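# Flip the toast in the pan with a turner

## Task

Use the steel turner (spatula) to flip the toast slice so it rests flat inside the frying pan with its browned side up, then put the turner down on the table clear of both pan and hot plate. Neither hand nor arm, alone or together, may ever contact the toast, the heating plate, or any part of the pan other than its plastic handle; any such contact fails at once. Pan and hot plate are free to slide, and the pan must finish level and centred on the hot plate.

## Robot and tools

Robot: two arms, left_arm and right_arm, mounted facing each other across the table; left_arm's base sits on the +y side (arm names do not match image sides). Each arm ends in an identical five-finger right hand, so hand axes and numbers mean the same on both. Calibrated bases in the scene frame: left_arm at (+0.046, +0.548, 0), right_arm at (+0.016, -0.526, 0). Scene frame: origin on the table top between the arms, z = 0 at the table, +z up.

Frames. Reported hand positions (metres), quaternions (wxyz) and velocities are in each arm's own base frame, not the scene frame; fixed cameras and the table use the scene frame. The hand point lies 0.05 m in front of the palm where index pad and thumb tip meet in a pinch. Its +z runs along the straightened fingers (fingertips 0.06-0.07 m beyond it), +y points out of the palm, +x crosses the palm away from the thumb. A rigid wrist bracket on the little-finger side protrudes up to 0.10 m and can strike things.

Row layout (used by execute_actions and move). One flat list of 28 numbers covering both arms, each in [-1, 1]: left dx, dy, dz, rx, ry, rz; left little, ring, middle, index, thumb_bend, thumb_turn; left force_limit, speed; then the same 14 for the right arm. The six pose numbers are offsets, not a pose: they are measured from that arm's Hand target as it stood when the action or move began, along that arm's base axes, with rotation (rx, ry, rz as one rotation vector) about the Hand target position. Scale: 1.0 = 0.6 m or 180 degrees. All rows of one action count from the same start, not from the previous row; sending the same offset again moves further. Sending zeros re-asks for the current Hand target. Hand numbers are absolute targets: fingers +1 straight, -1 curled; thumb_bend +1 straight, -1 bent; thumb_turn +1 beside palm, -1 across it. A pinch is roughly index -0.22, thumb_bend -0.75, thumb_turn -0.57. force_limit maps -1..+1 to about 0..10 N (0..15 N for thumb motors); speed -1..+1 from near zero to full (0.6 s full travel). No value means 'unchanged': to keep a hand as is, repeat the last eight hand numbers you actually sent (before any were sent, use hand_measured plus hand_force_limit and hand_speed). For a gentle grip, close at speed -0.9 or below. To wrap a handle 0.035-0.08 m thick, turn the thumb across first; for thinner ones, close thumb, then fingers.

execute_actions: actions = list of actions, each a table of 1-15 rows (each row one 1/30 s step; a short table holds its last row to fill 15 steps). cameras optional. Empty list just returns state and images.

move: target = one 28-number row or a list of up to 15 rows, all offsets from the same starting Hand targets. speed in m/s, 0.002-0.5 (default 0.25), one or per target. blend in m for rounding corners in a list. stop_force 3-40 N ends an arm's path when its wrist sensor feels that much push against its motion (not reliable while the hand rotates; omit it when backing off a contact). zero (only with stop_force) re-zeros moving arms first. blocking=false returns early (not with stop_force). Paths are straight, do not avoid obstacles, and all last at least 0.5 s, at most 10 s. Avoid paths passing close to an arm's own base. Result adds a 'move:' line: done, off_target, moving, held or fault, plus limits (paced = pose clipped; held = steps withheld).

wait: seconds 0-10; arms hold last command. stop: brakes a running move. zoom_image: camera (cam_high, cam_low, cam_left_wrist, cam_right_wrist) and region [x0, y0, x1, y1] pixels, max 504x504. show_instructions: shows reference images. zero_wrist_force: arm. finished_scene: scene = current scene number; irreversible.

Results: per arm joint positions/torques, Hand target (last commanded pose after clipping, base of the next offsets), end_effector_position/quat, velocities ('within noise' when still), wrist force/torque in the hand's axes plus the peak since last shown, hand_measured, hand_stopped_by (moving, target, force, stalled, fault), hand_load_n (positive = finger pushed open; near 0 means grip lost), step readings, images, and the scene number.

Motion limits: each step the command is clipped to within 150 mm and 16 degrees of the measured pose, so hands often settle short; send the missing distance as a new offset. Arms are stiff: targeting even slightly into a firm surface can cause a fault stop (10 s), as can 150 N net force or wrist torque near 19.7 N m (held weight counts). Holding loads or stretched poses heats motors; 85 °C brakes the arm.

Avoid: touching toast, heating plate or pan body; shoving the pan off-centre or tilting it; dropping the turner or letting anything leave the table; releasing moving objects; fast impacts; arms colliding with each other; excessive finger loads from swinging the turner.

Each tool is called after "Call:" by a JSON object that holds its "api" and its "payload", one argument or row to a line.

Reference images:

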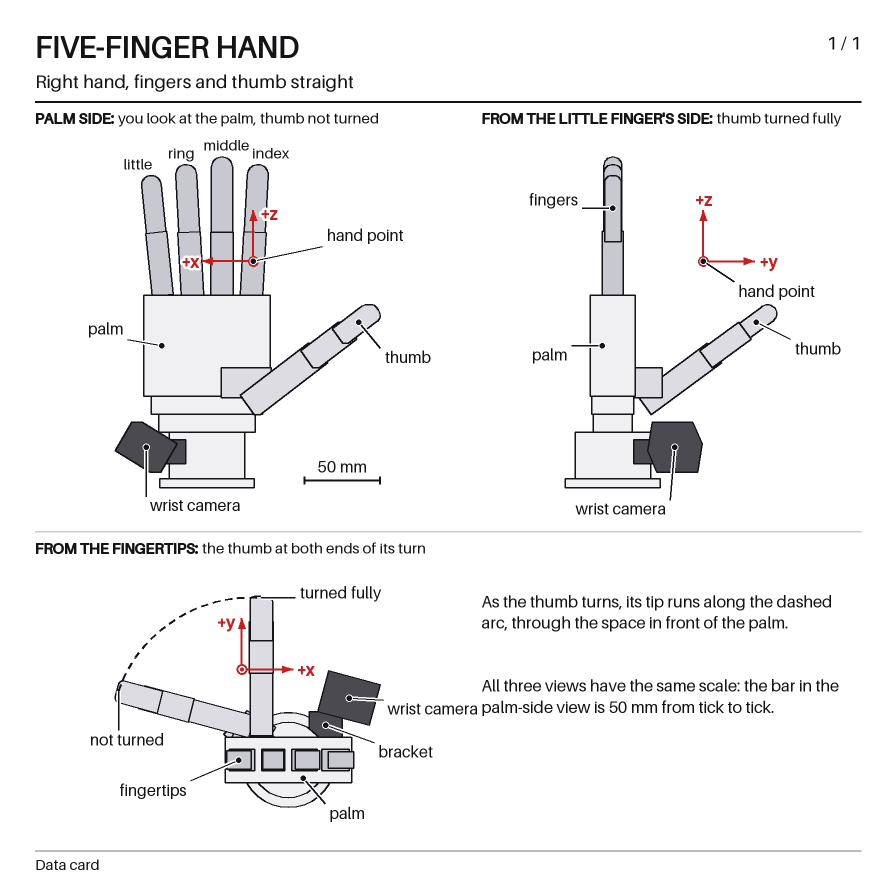

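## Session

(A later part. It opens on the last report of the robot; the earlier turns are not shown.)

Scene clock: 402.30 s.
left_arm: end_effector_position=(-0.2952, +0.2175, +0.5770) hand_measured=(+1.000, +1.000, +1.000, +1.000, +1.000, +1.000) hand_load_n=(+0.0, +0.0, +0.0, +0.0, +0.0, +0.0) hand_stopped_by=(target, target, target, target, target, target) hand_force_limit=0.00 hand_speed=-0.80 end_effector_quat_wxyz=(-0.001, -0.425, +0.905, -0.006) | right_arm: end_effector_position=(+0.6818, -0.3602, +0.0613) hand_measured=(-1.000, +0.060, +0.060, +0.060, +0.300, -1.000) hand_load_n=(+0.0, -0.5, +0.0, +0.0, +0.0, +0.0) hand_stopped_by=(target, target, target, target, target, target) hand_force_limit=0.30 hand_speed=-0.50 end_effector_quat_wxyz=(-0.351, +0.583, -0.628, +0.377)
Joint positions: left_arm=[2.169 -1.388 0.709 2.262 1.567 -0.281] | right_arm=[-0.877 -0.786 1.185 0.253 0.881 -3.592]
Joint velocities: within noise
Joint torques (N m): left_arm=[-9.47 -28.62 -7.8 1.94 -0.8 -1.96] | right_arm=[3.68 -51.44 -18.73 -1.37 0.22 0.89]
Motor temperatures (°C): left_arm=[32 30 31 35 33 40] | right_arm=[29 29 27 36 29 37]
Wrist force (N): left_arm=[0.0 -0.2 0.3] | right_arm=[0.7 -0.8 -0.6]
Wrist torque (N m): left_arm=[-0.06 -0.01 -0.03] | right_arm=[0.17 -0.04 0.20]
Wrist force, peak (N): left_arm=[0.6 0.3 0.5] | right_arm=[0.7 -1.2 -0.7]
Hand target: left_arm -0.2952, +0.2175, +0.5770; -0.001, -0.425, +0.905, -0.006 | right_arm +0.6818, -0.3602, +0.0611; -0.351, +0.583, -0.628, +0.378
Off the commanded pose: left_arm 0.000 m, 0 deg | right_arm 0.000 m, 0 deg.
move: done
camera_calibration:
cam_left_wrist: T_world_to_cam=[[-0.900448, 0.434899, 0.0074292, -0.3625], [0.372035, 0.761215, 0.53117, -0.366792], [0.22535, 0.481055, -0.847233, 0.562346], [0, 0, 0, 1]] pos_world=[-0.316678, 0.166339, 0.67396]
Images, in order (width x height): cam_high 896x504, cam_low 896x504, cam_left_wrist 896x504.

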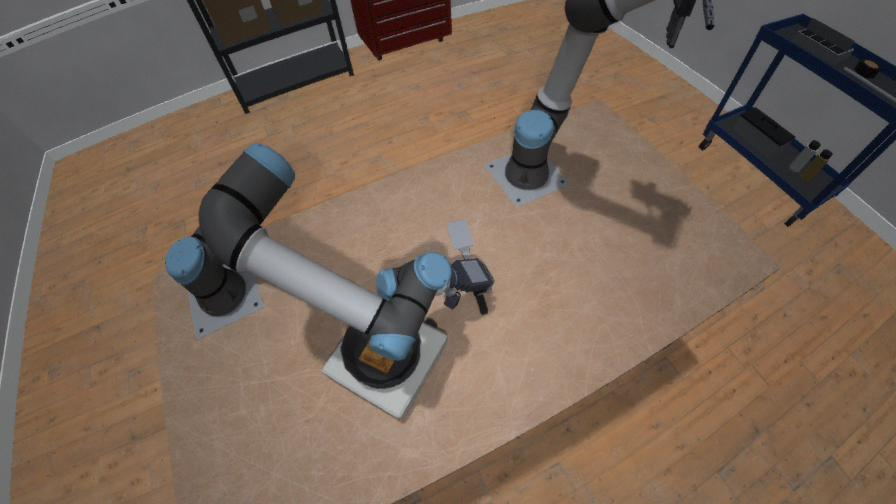

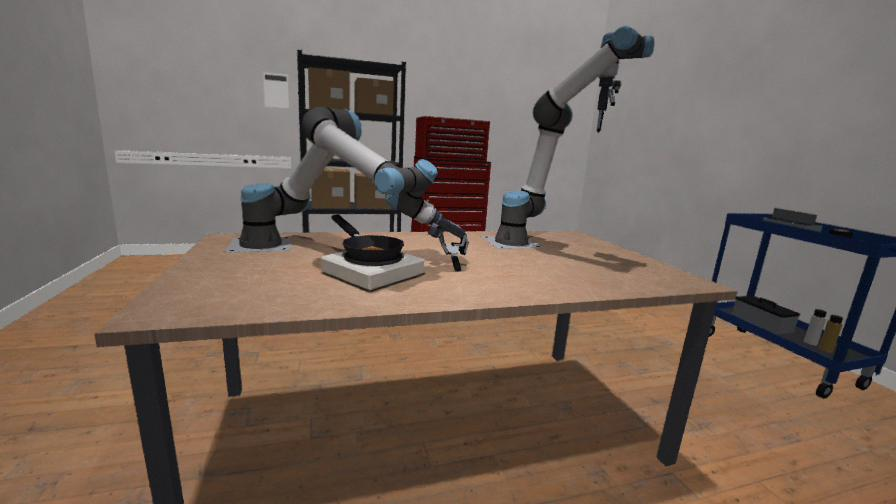

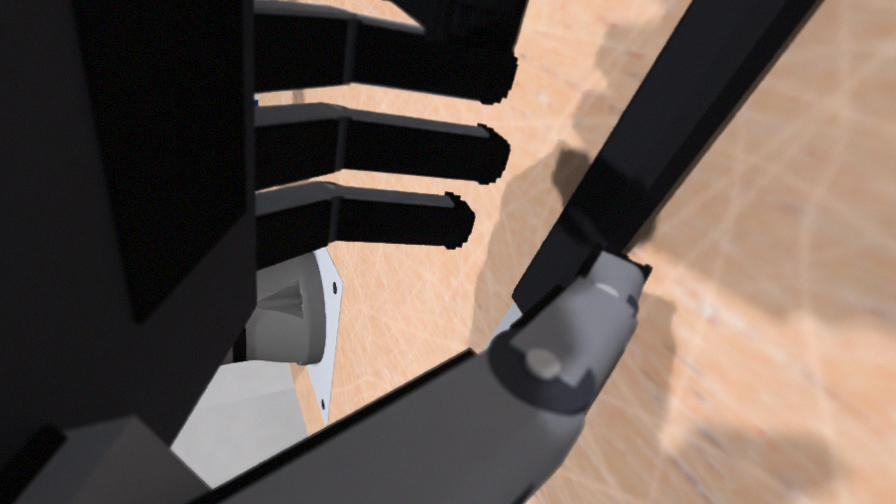

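Call:
{"api": "move", "payload": {
  "target": [
    [0,0,0,0,0,0,1,1,1,1,1,1,0,-0.8,0,0,0.1,0,0,0,-1,0.06,0.06,0.06,0.3,-1,0.3,-0.5],
    [0,0,0,0,0,0,1,1,1,1,1,1,0,-0.8,0,0,0.45,0,0,0,-1,0.06,0.06,0.06,0.3,-1,0.3,-0.5]
  ],
  "speed": [0.08,0.25],
  "cameras": ["cam_high","cam_low"]
}}

Call:
{"api": "move", "payload": {
  "target": [0,0,0,0,0,0,1,1,1,1,1,1,0,-0.8,-0.2,-0.35,0.1,0,0,0,-1,0.06,0.06,0.06,0.3,-1,0.3,-0.5],
  "cameras": ["cam_high","cam_low"]
}}

Call:
{"api": "zoom_image", "payload": {
  "camera": "cam_high",
  "region": [295, 260, 455, 420]
}}

Call:
{"api": "zoom_image", "payload": {
  "camera": "cam_low",
  "region": [300, 200, 480, 300]
}}

Scene clock: 406.27 s.
left_arm: end_effector_position=(-0.2952, +0.2175, +0.5770) hand_measured=(+1.000, +1.000, +1.000, +1.000, +1.000, +1.000) hand_load_n=(+0.0, +0.0, +0.0, +0.0, +0.0, +0.0) hand_stopped_by=(target, target, target, target, target, target) hand_force_limit=0.00 hand_speed=-0.80 end_effector_quat_wxyz=(-0.001, -0.425, +0.905, -0.006) | right_arm: end_effector_position=(+0.6818, -0.3602, +0.3310) hand_measured=(-1.000, +0.060, +0.060, +0.060, +0.300, -1.000) hand_load_n=(+0.5, +0.0, +0.0, +0.0, +0.0, +0.0) hand_stopped_by=(target, target, target, target, target, target) hand_force_limit=0.30 hand_speed=-0.50 end_effector_quat_wxyz=(-0.351, +0.583, -0.628, +0.377)
Joint positions: left_arm=[2.169 -1.388 0.709 2.262 1.567 -0.281] | right_arm=[-0.877 -0.843 0.583 0.912 0.881 -3.592]
Joint velocities: within noise
Joint torques (N m): left_arm=[-9.24 -28.55 -8.38 1.98 -0.96 -2.02] | right_arm=[8.64 -60.5 -31.89 0.55 -2.49 1.39]
Motor temperatures (°C): left_arm=[32 30 31 35 33 40] | right_arm=[29 29 27 36 29 37]
Wrist force (N): left_arm=[0.3 0.3 0.1] | right_arm=[1.4 -1.0 -0.4]
Wrist torque (N m): left_arm=[0.04 -0.04 0.01] | right_arm=[0.18 -0.17 0.23]
Wrist force, peak (N): left_arm=[0.5 0.4 0.5] | right_arm=[1.1 -2.9 -1.6]
Hand target: left_arm -0.2952, +0.2175, +0.5770; -0.001, -0.425, +0.905, -0.006 | right_arm +0.6818, -0.3602, +0.3311; -0.351, +0.583, -0.628, +0.378
Off the commanded pose: left_arm 0.000 m, 0 deg | right_arm 0.000 m, 0 deg.
move: done
Images, in order (width x height): cam_high 896x504, cam_low 896x504.

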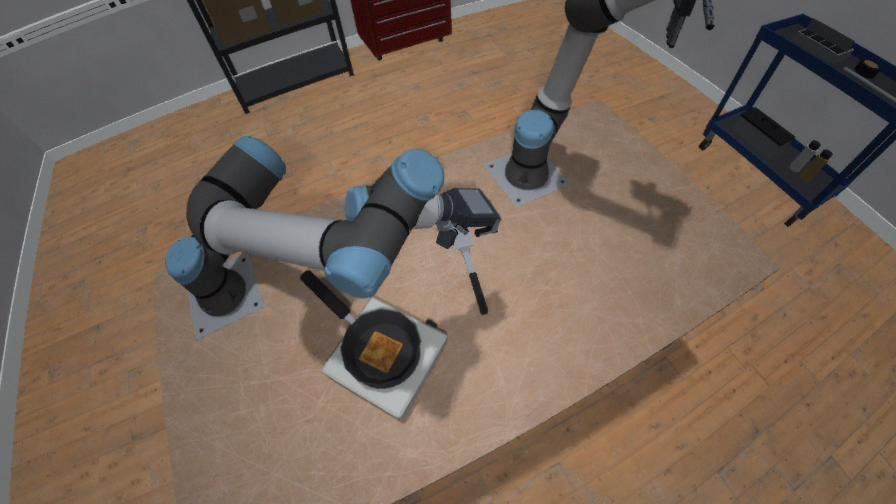

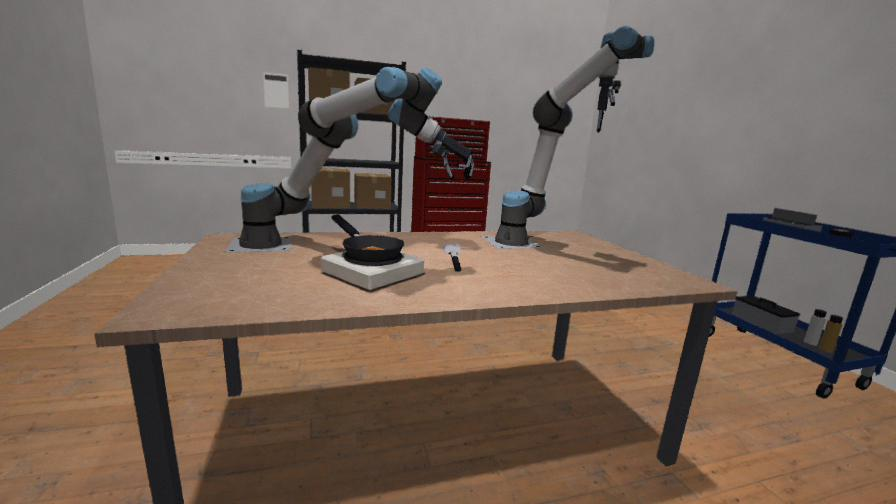

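Scene clock: 407.77 s.
left_arm: end_effector_position=(-0.2952, +0.2175, +0.5770) hand_measured=(+1.000, +1.000, +1.000, +1.000, +1.000, +1.000) hand_load_n=(+0.0, +0.0, +0.0, +0.0, +0.0, +0.0) hand_stopped_by=(target, target, target, target, target, target) hand_force_limit=0.00 hand_speed=-0.80 end_effector_quat_wxyz=(-0.001, -0.425, +0.905, -0.006) | right_arm: end_effector_position=(+0.5613, -0.5692, +0.3905) hand_measured=(-1.000, +0.060, +0.060, +0.060, +0.300, -1.000) hand_load_n=(+0.0, +0.0, +0.0, +0.0, +0.0, +0.0) hand_stopped_by=(target, target, target, target, target, target) hand_force_limit=0.30 hand_speed=-0.50 end_effector_quat_wxyz=(+0.349, -0.527, +0.614, -0.472)
Joint positions: left_arm=[2.169 -1.388 0.709 2.262 1.567 -0.281] | right_arm=[-1.219 -0.6 0.035 1.104 0.648 -3.659]
Joint velocities: within noise
Joint torques (N m): left_arm=[-9.41 -26.92 -8.9 2.4 -0.87 -2.02] | right_arm=[-3.85 -52.93 -23.69 1.5 0.13 -1.38]
Motor temperatures (°C): left_arm=[32 30 31 35 33 40] | right_arm=[29 29 27 36 29 37]
Wrist force (N): left_arm=[0.3 0.3 0.1] | right_arm=[1.3 -1.0 -0.7]
Wrist torque (N m): left_arm=[0.03 -0.04 0.00] | right_arm=[0.19 -0.07 0.26]
Wrist force, peak (N): left_arm=[0.7 0.5 0.2] | right_arm=[3.0 -0.9 -1.7]
Hand target: left_arm -0.2952, +0.2175, +0.5770; -0.001, -0.425, +0.905, -0.006 | right_arm +0.5618, -0.5702, +0.3911; +0.351, -0.583, +0.628, -0.378
Off the commanded pose: left_arm 0.000 m, 0 deg | right_arm 0.001 m, 13 deg.
elbow stopped short (right arm): the move would have taken joint 3 (elbow) straighter than the controller allows.
move: off_target (right_arm)
Images, in order (width x height): cam_high 896x504, cam_low 896x504.

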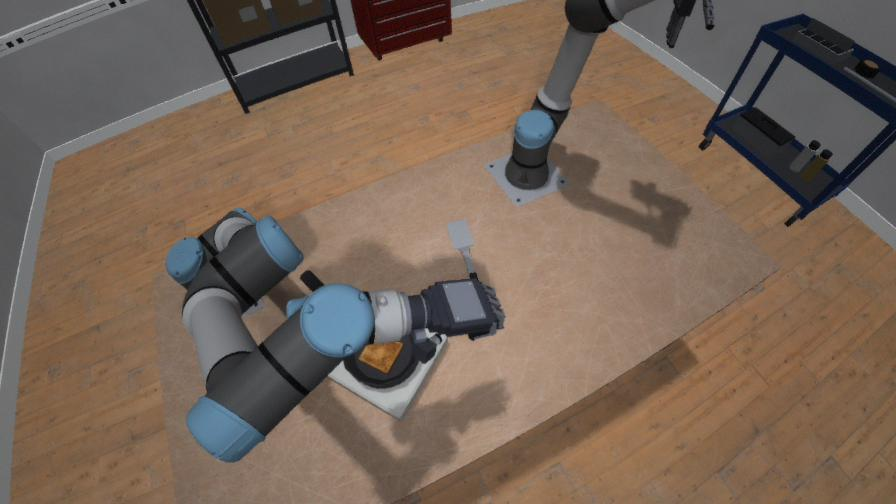

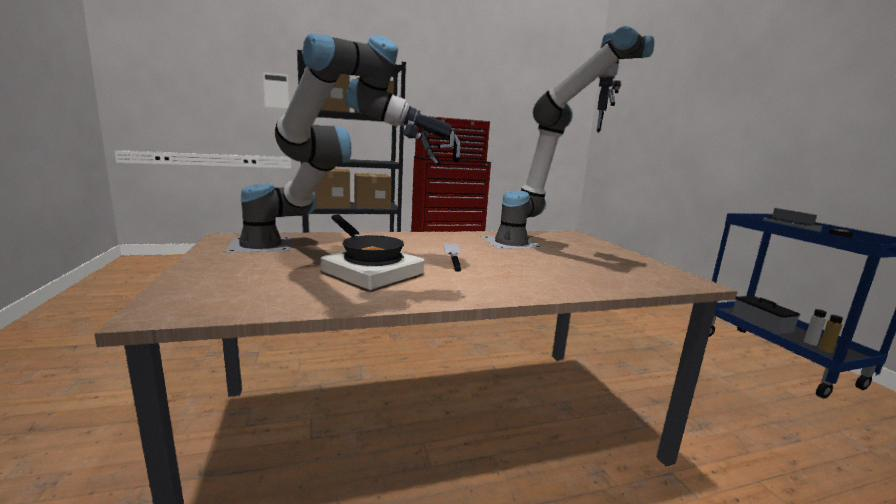

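Scaled by 3.150 from the camera's 896x504 image, which has a finer 1280x720 frame.

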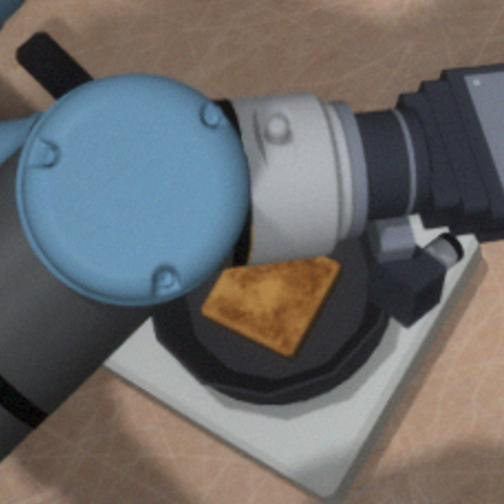

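Scaled by 2.800 from the camera's 896x504 image, which has a finer 1280x720 frame.

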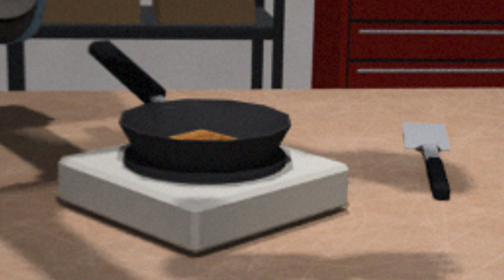

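Call:
{"api": "move", "payload": {
  "target": [0,0,0,0,0,0,1,1,1,1,1,1,0,-0.8,0.1,0.46,-0.05,0,0,0,-1,0.06,0.06,0.06,0.3,-1,0.3,-0.5],
  "cameras": ["cam_high","cam_low"]
}}

Call:
{"api": "zoom_image", "payload": {
  "camera": "cam_high",
  "region": [295, 260, 455, 420]
}}

Call:
{"api": "zoom_image", "payload": {
  "camera": "cam_high",
  "region": [330, 300, 430, 400]
}}

Call:
{"api": "zoom_image", "payload": {
  "camera": "cam_low",
  "region": [310, 220, 440, 295]
}}

Scene clock: 410.23 s.
left_arm: end_effector_position=(-0.2952, +0.2175, +0.5770) hand_measured=(+1.000, +1.000, +1.000, +1.000, +1.000, +1.000) hand_load_n=(+0.0, +0.0, +0.0, +0.0, +0.0, +0.0) hand_stopped_by=(target, target, target, target, target, target) hand_force_limit=0.00 hand_speed=-0.80 end_effector_quat_wxyz=(-0.001, -0.425, +0.905, -0.006) | right_arm: end_effector_position=(+0.6218, -0.2943, +0.3611) hand_measured=(-1.000, +0.060, +0.060, +0.060, +0.300, -1.000) hand_load_n=(+0.0, +0.0, +0.0, +0.0, +0.0, +0.0) hand_stopped_by=(target, target, target, target, target, target) hand_force_limit=0.30 hand_speed=-0.50 end_effector_quat_wxyz=(-0.351, +0.583, -0.628, +0.378)
Joint positions: left_arm=[2.169 -1.388 0.709 2.262 1.567 -0.281] | right_arm=[-0.885 -1.12 0.952 0.823 0.875 -3.598]
Joint velocities: within noise
Joint torques (N m): left_arm=[-8.85 -28.01 -8.5 2.08 -0.94 -2.03] | right_arm=[5.57 -43.6 -27 3.22 -0.98 -0.87]
Motor temperatures (°C): left_arm=[32 30 31 35 33 40] | right_arm=[29 29 27 36 29 37]
Wrist force (N): left_arm=[0.4 0.5 0.6] | right_arm=[1.1 -0.6 -0.5]
Wrist torque (N m): left_arm=[0.03 -0.08 0.02] | right_arm=[0.21 -0.13 0.20]
Wrist force, peak (N): left_arm=[0.7 0.2 0.4] | right_arm=[2.9 -0.7 -1.2]
Hand target: left_arm -0.2952, +0.2175, +0.5770; -0.001, -0.425, +0.905, -0.006 | right_arm +0.6218, -0.2942, +0.3611; -0.351, +0.583, -0.628, +0.378
Off the commanded pose: left_arm 0.000 m, 0 deg | right_arm 0.000 m, 0 deg.
move: done
Images, in order (width x height): cam_high 896x504, cam_low 896x504.

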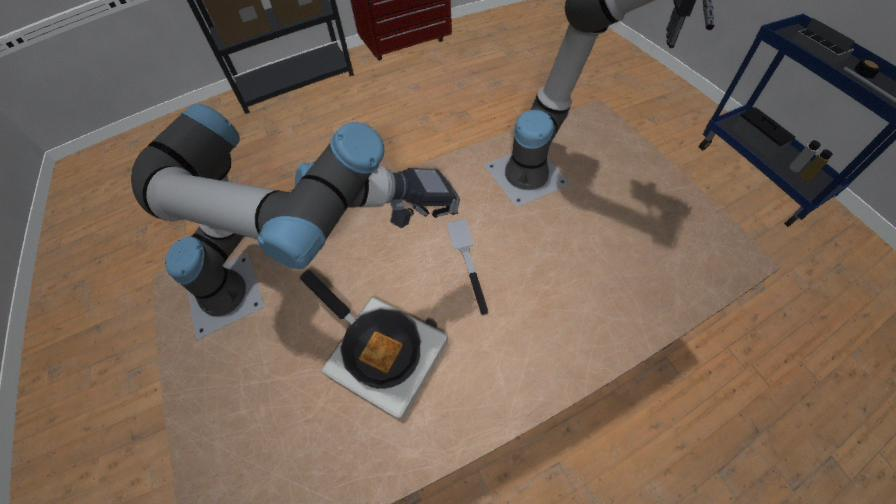

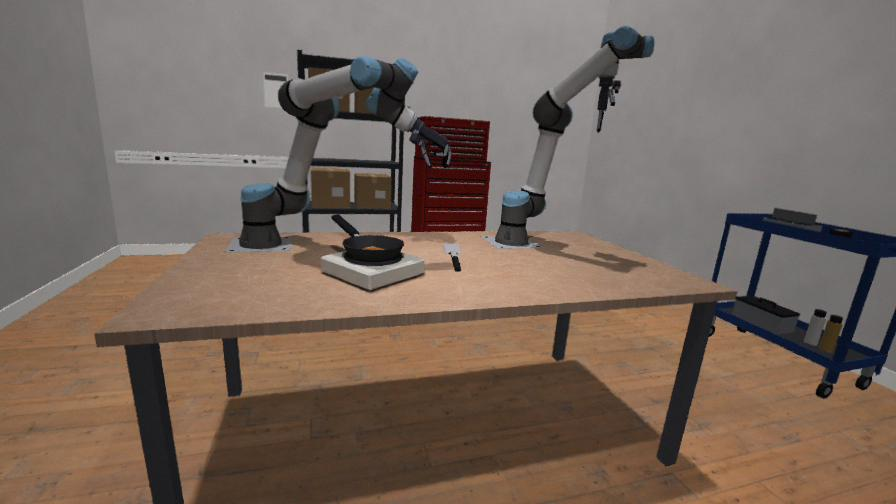

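Scaled by 3.150 from the camera's 896x504 image, which has a finer 1280x720 frame.

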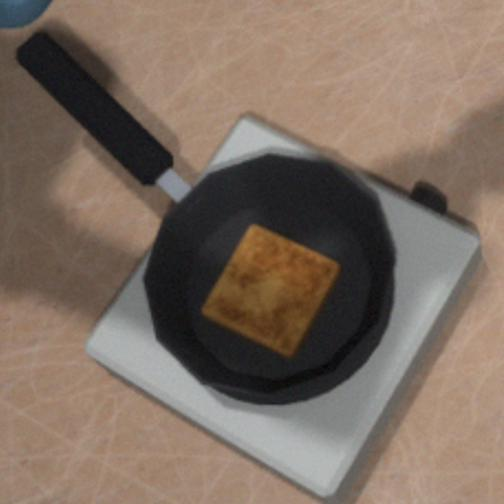

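Scaled by 5.040 from the camera's 896x504 image, which has a finer 1280x720 frame.

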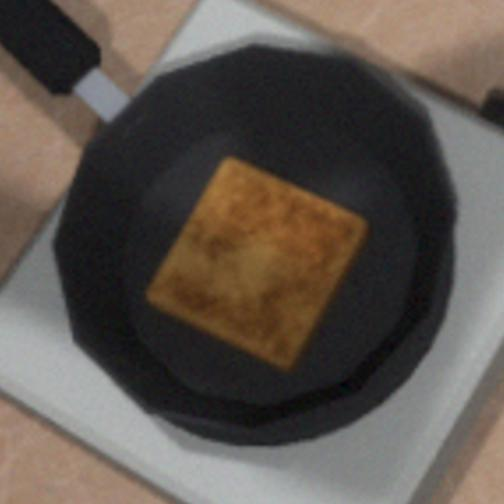

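Scaled by 3.877 from the camera's 896x504 image, which has a finer 1280x720 frame.

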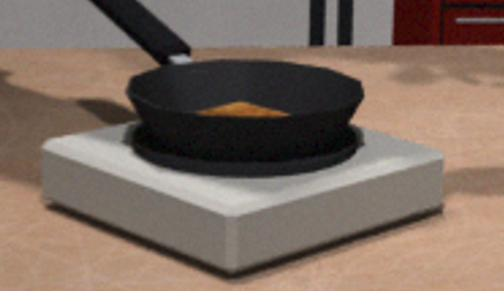

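Call:
{"api": "zoom_image", "payload": {
  "camera": "cam_high",
  "region": [335, 355, 385, 405]
}}

Call:
{"api": "zoom_image", "payload": {
  "camera": "cam_high",
  "region": [375, 340, 435, 400]
}}

Call:
{"api": "zoom_image", "payload": {
  "camera": "cam_high",
  "region": [360, 290, 440, 370]
}}

Call:
{"api": "zoom_image", "payload": {
  "camera": "cam_low",
  "region": [335, 230, 411, 272]
}}

Scaled by 10.080 from the camera's 896x504 image, which has a finer 1280x720 frame.

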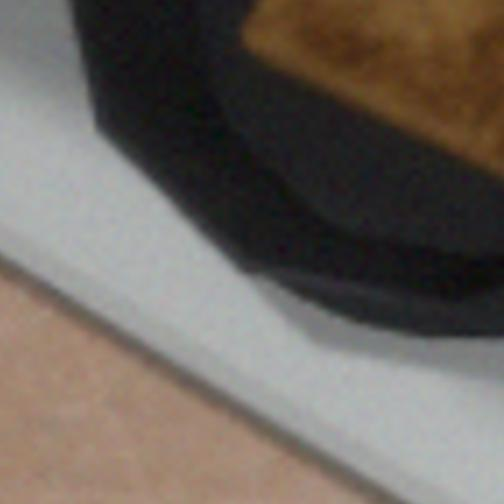

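Scaled by 8.400 from the camera's 896x504 image, which has a finer 1280x720 frame.

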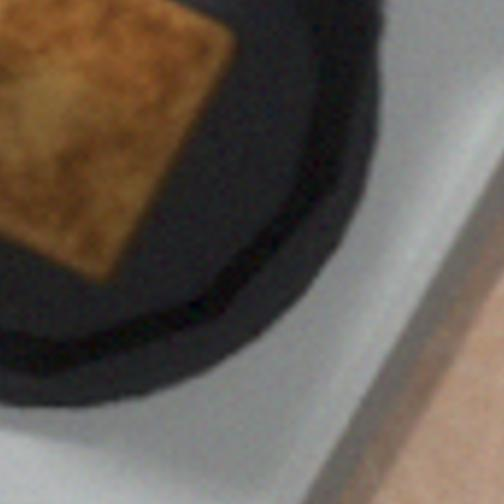

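Scaled by 6.300 from the camera's 896x504 image, which has a finer 1280x720 frame.

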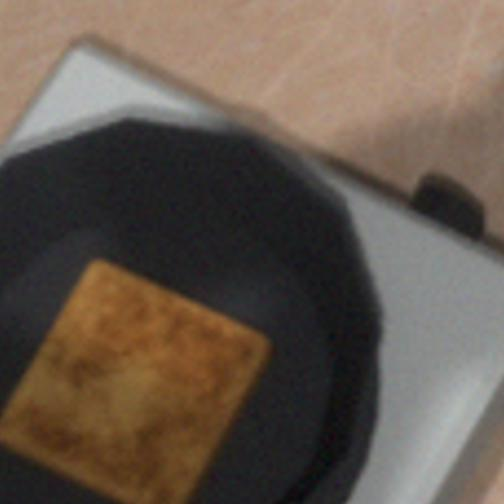

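Scaled by 6.632 from the camera's 896x504 image, which has a finer 1280x720 frame.

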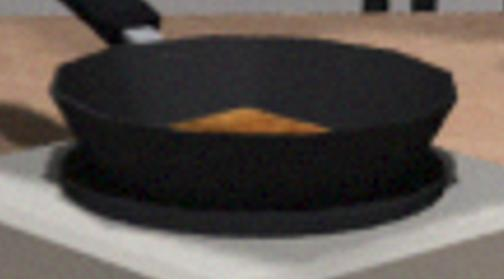

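Call:
{"api": "finished_scene", "payload": {
  "scene": 2
}}

The scene is finished: the task was done.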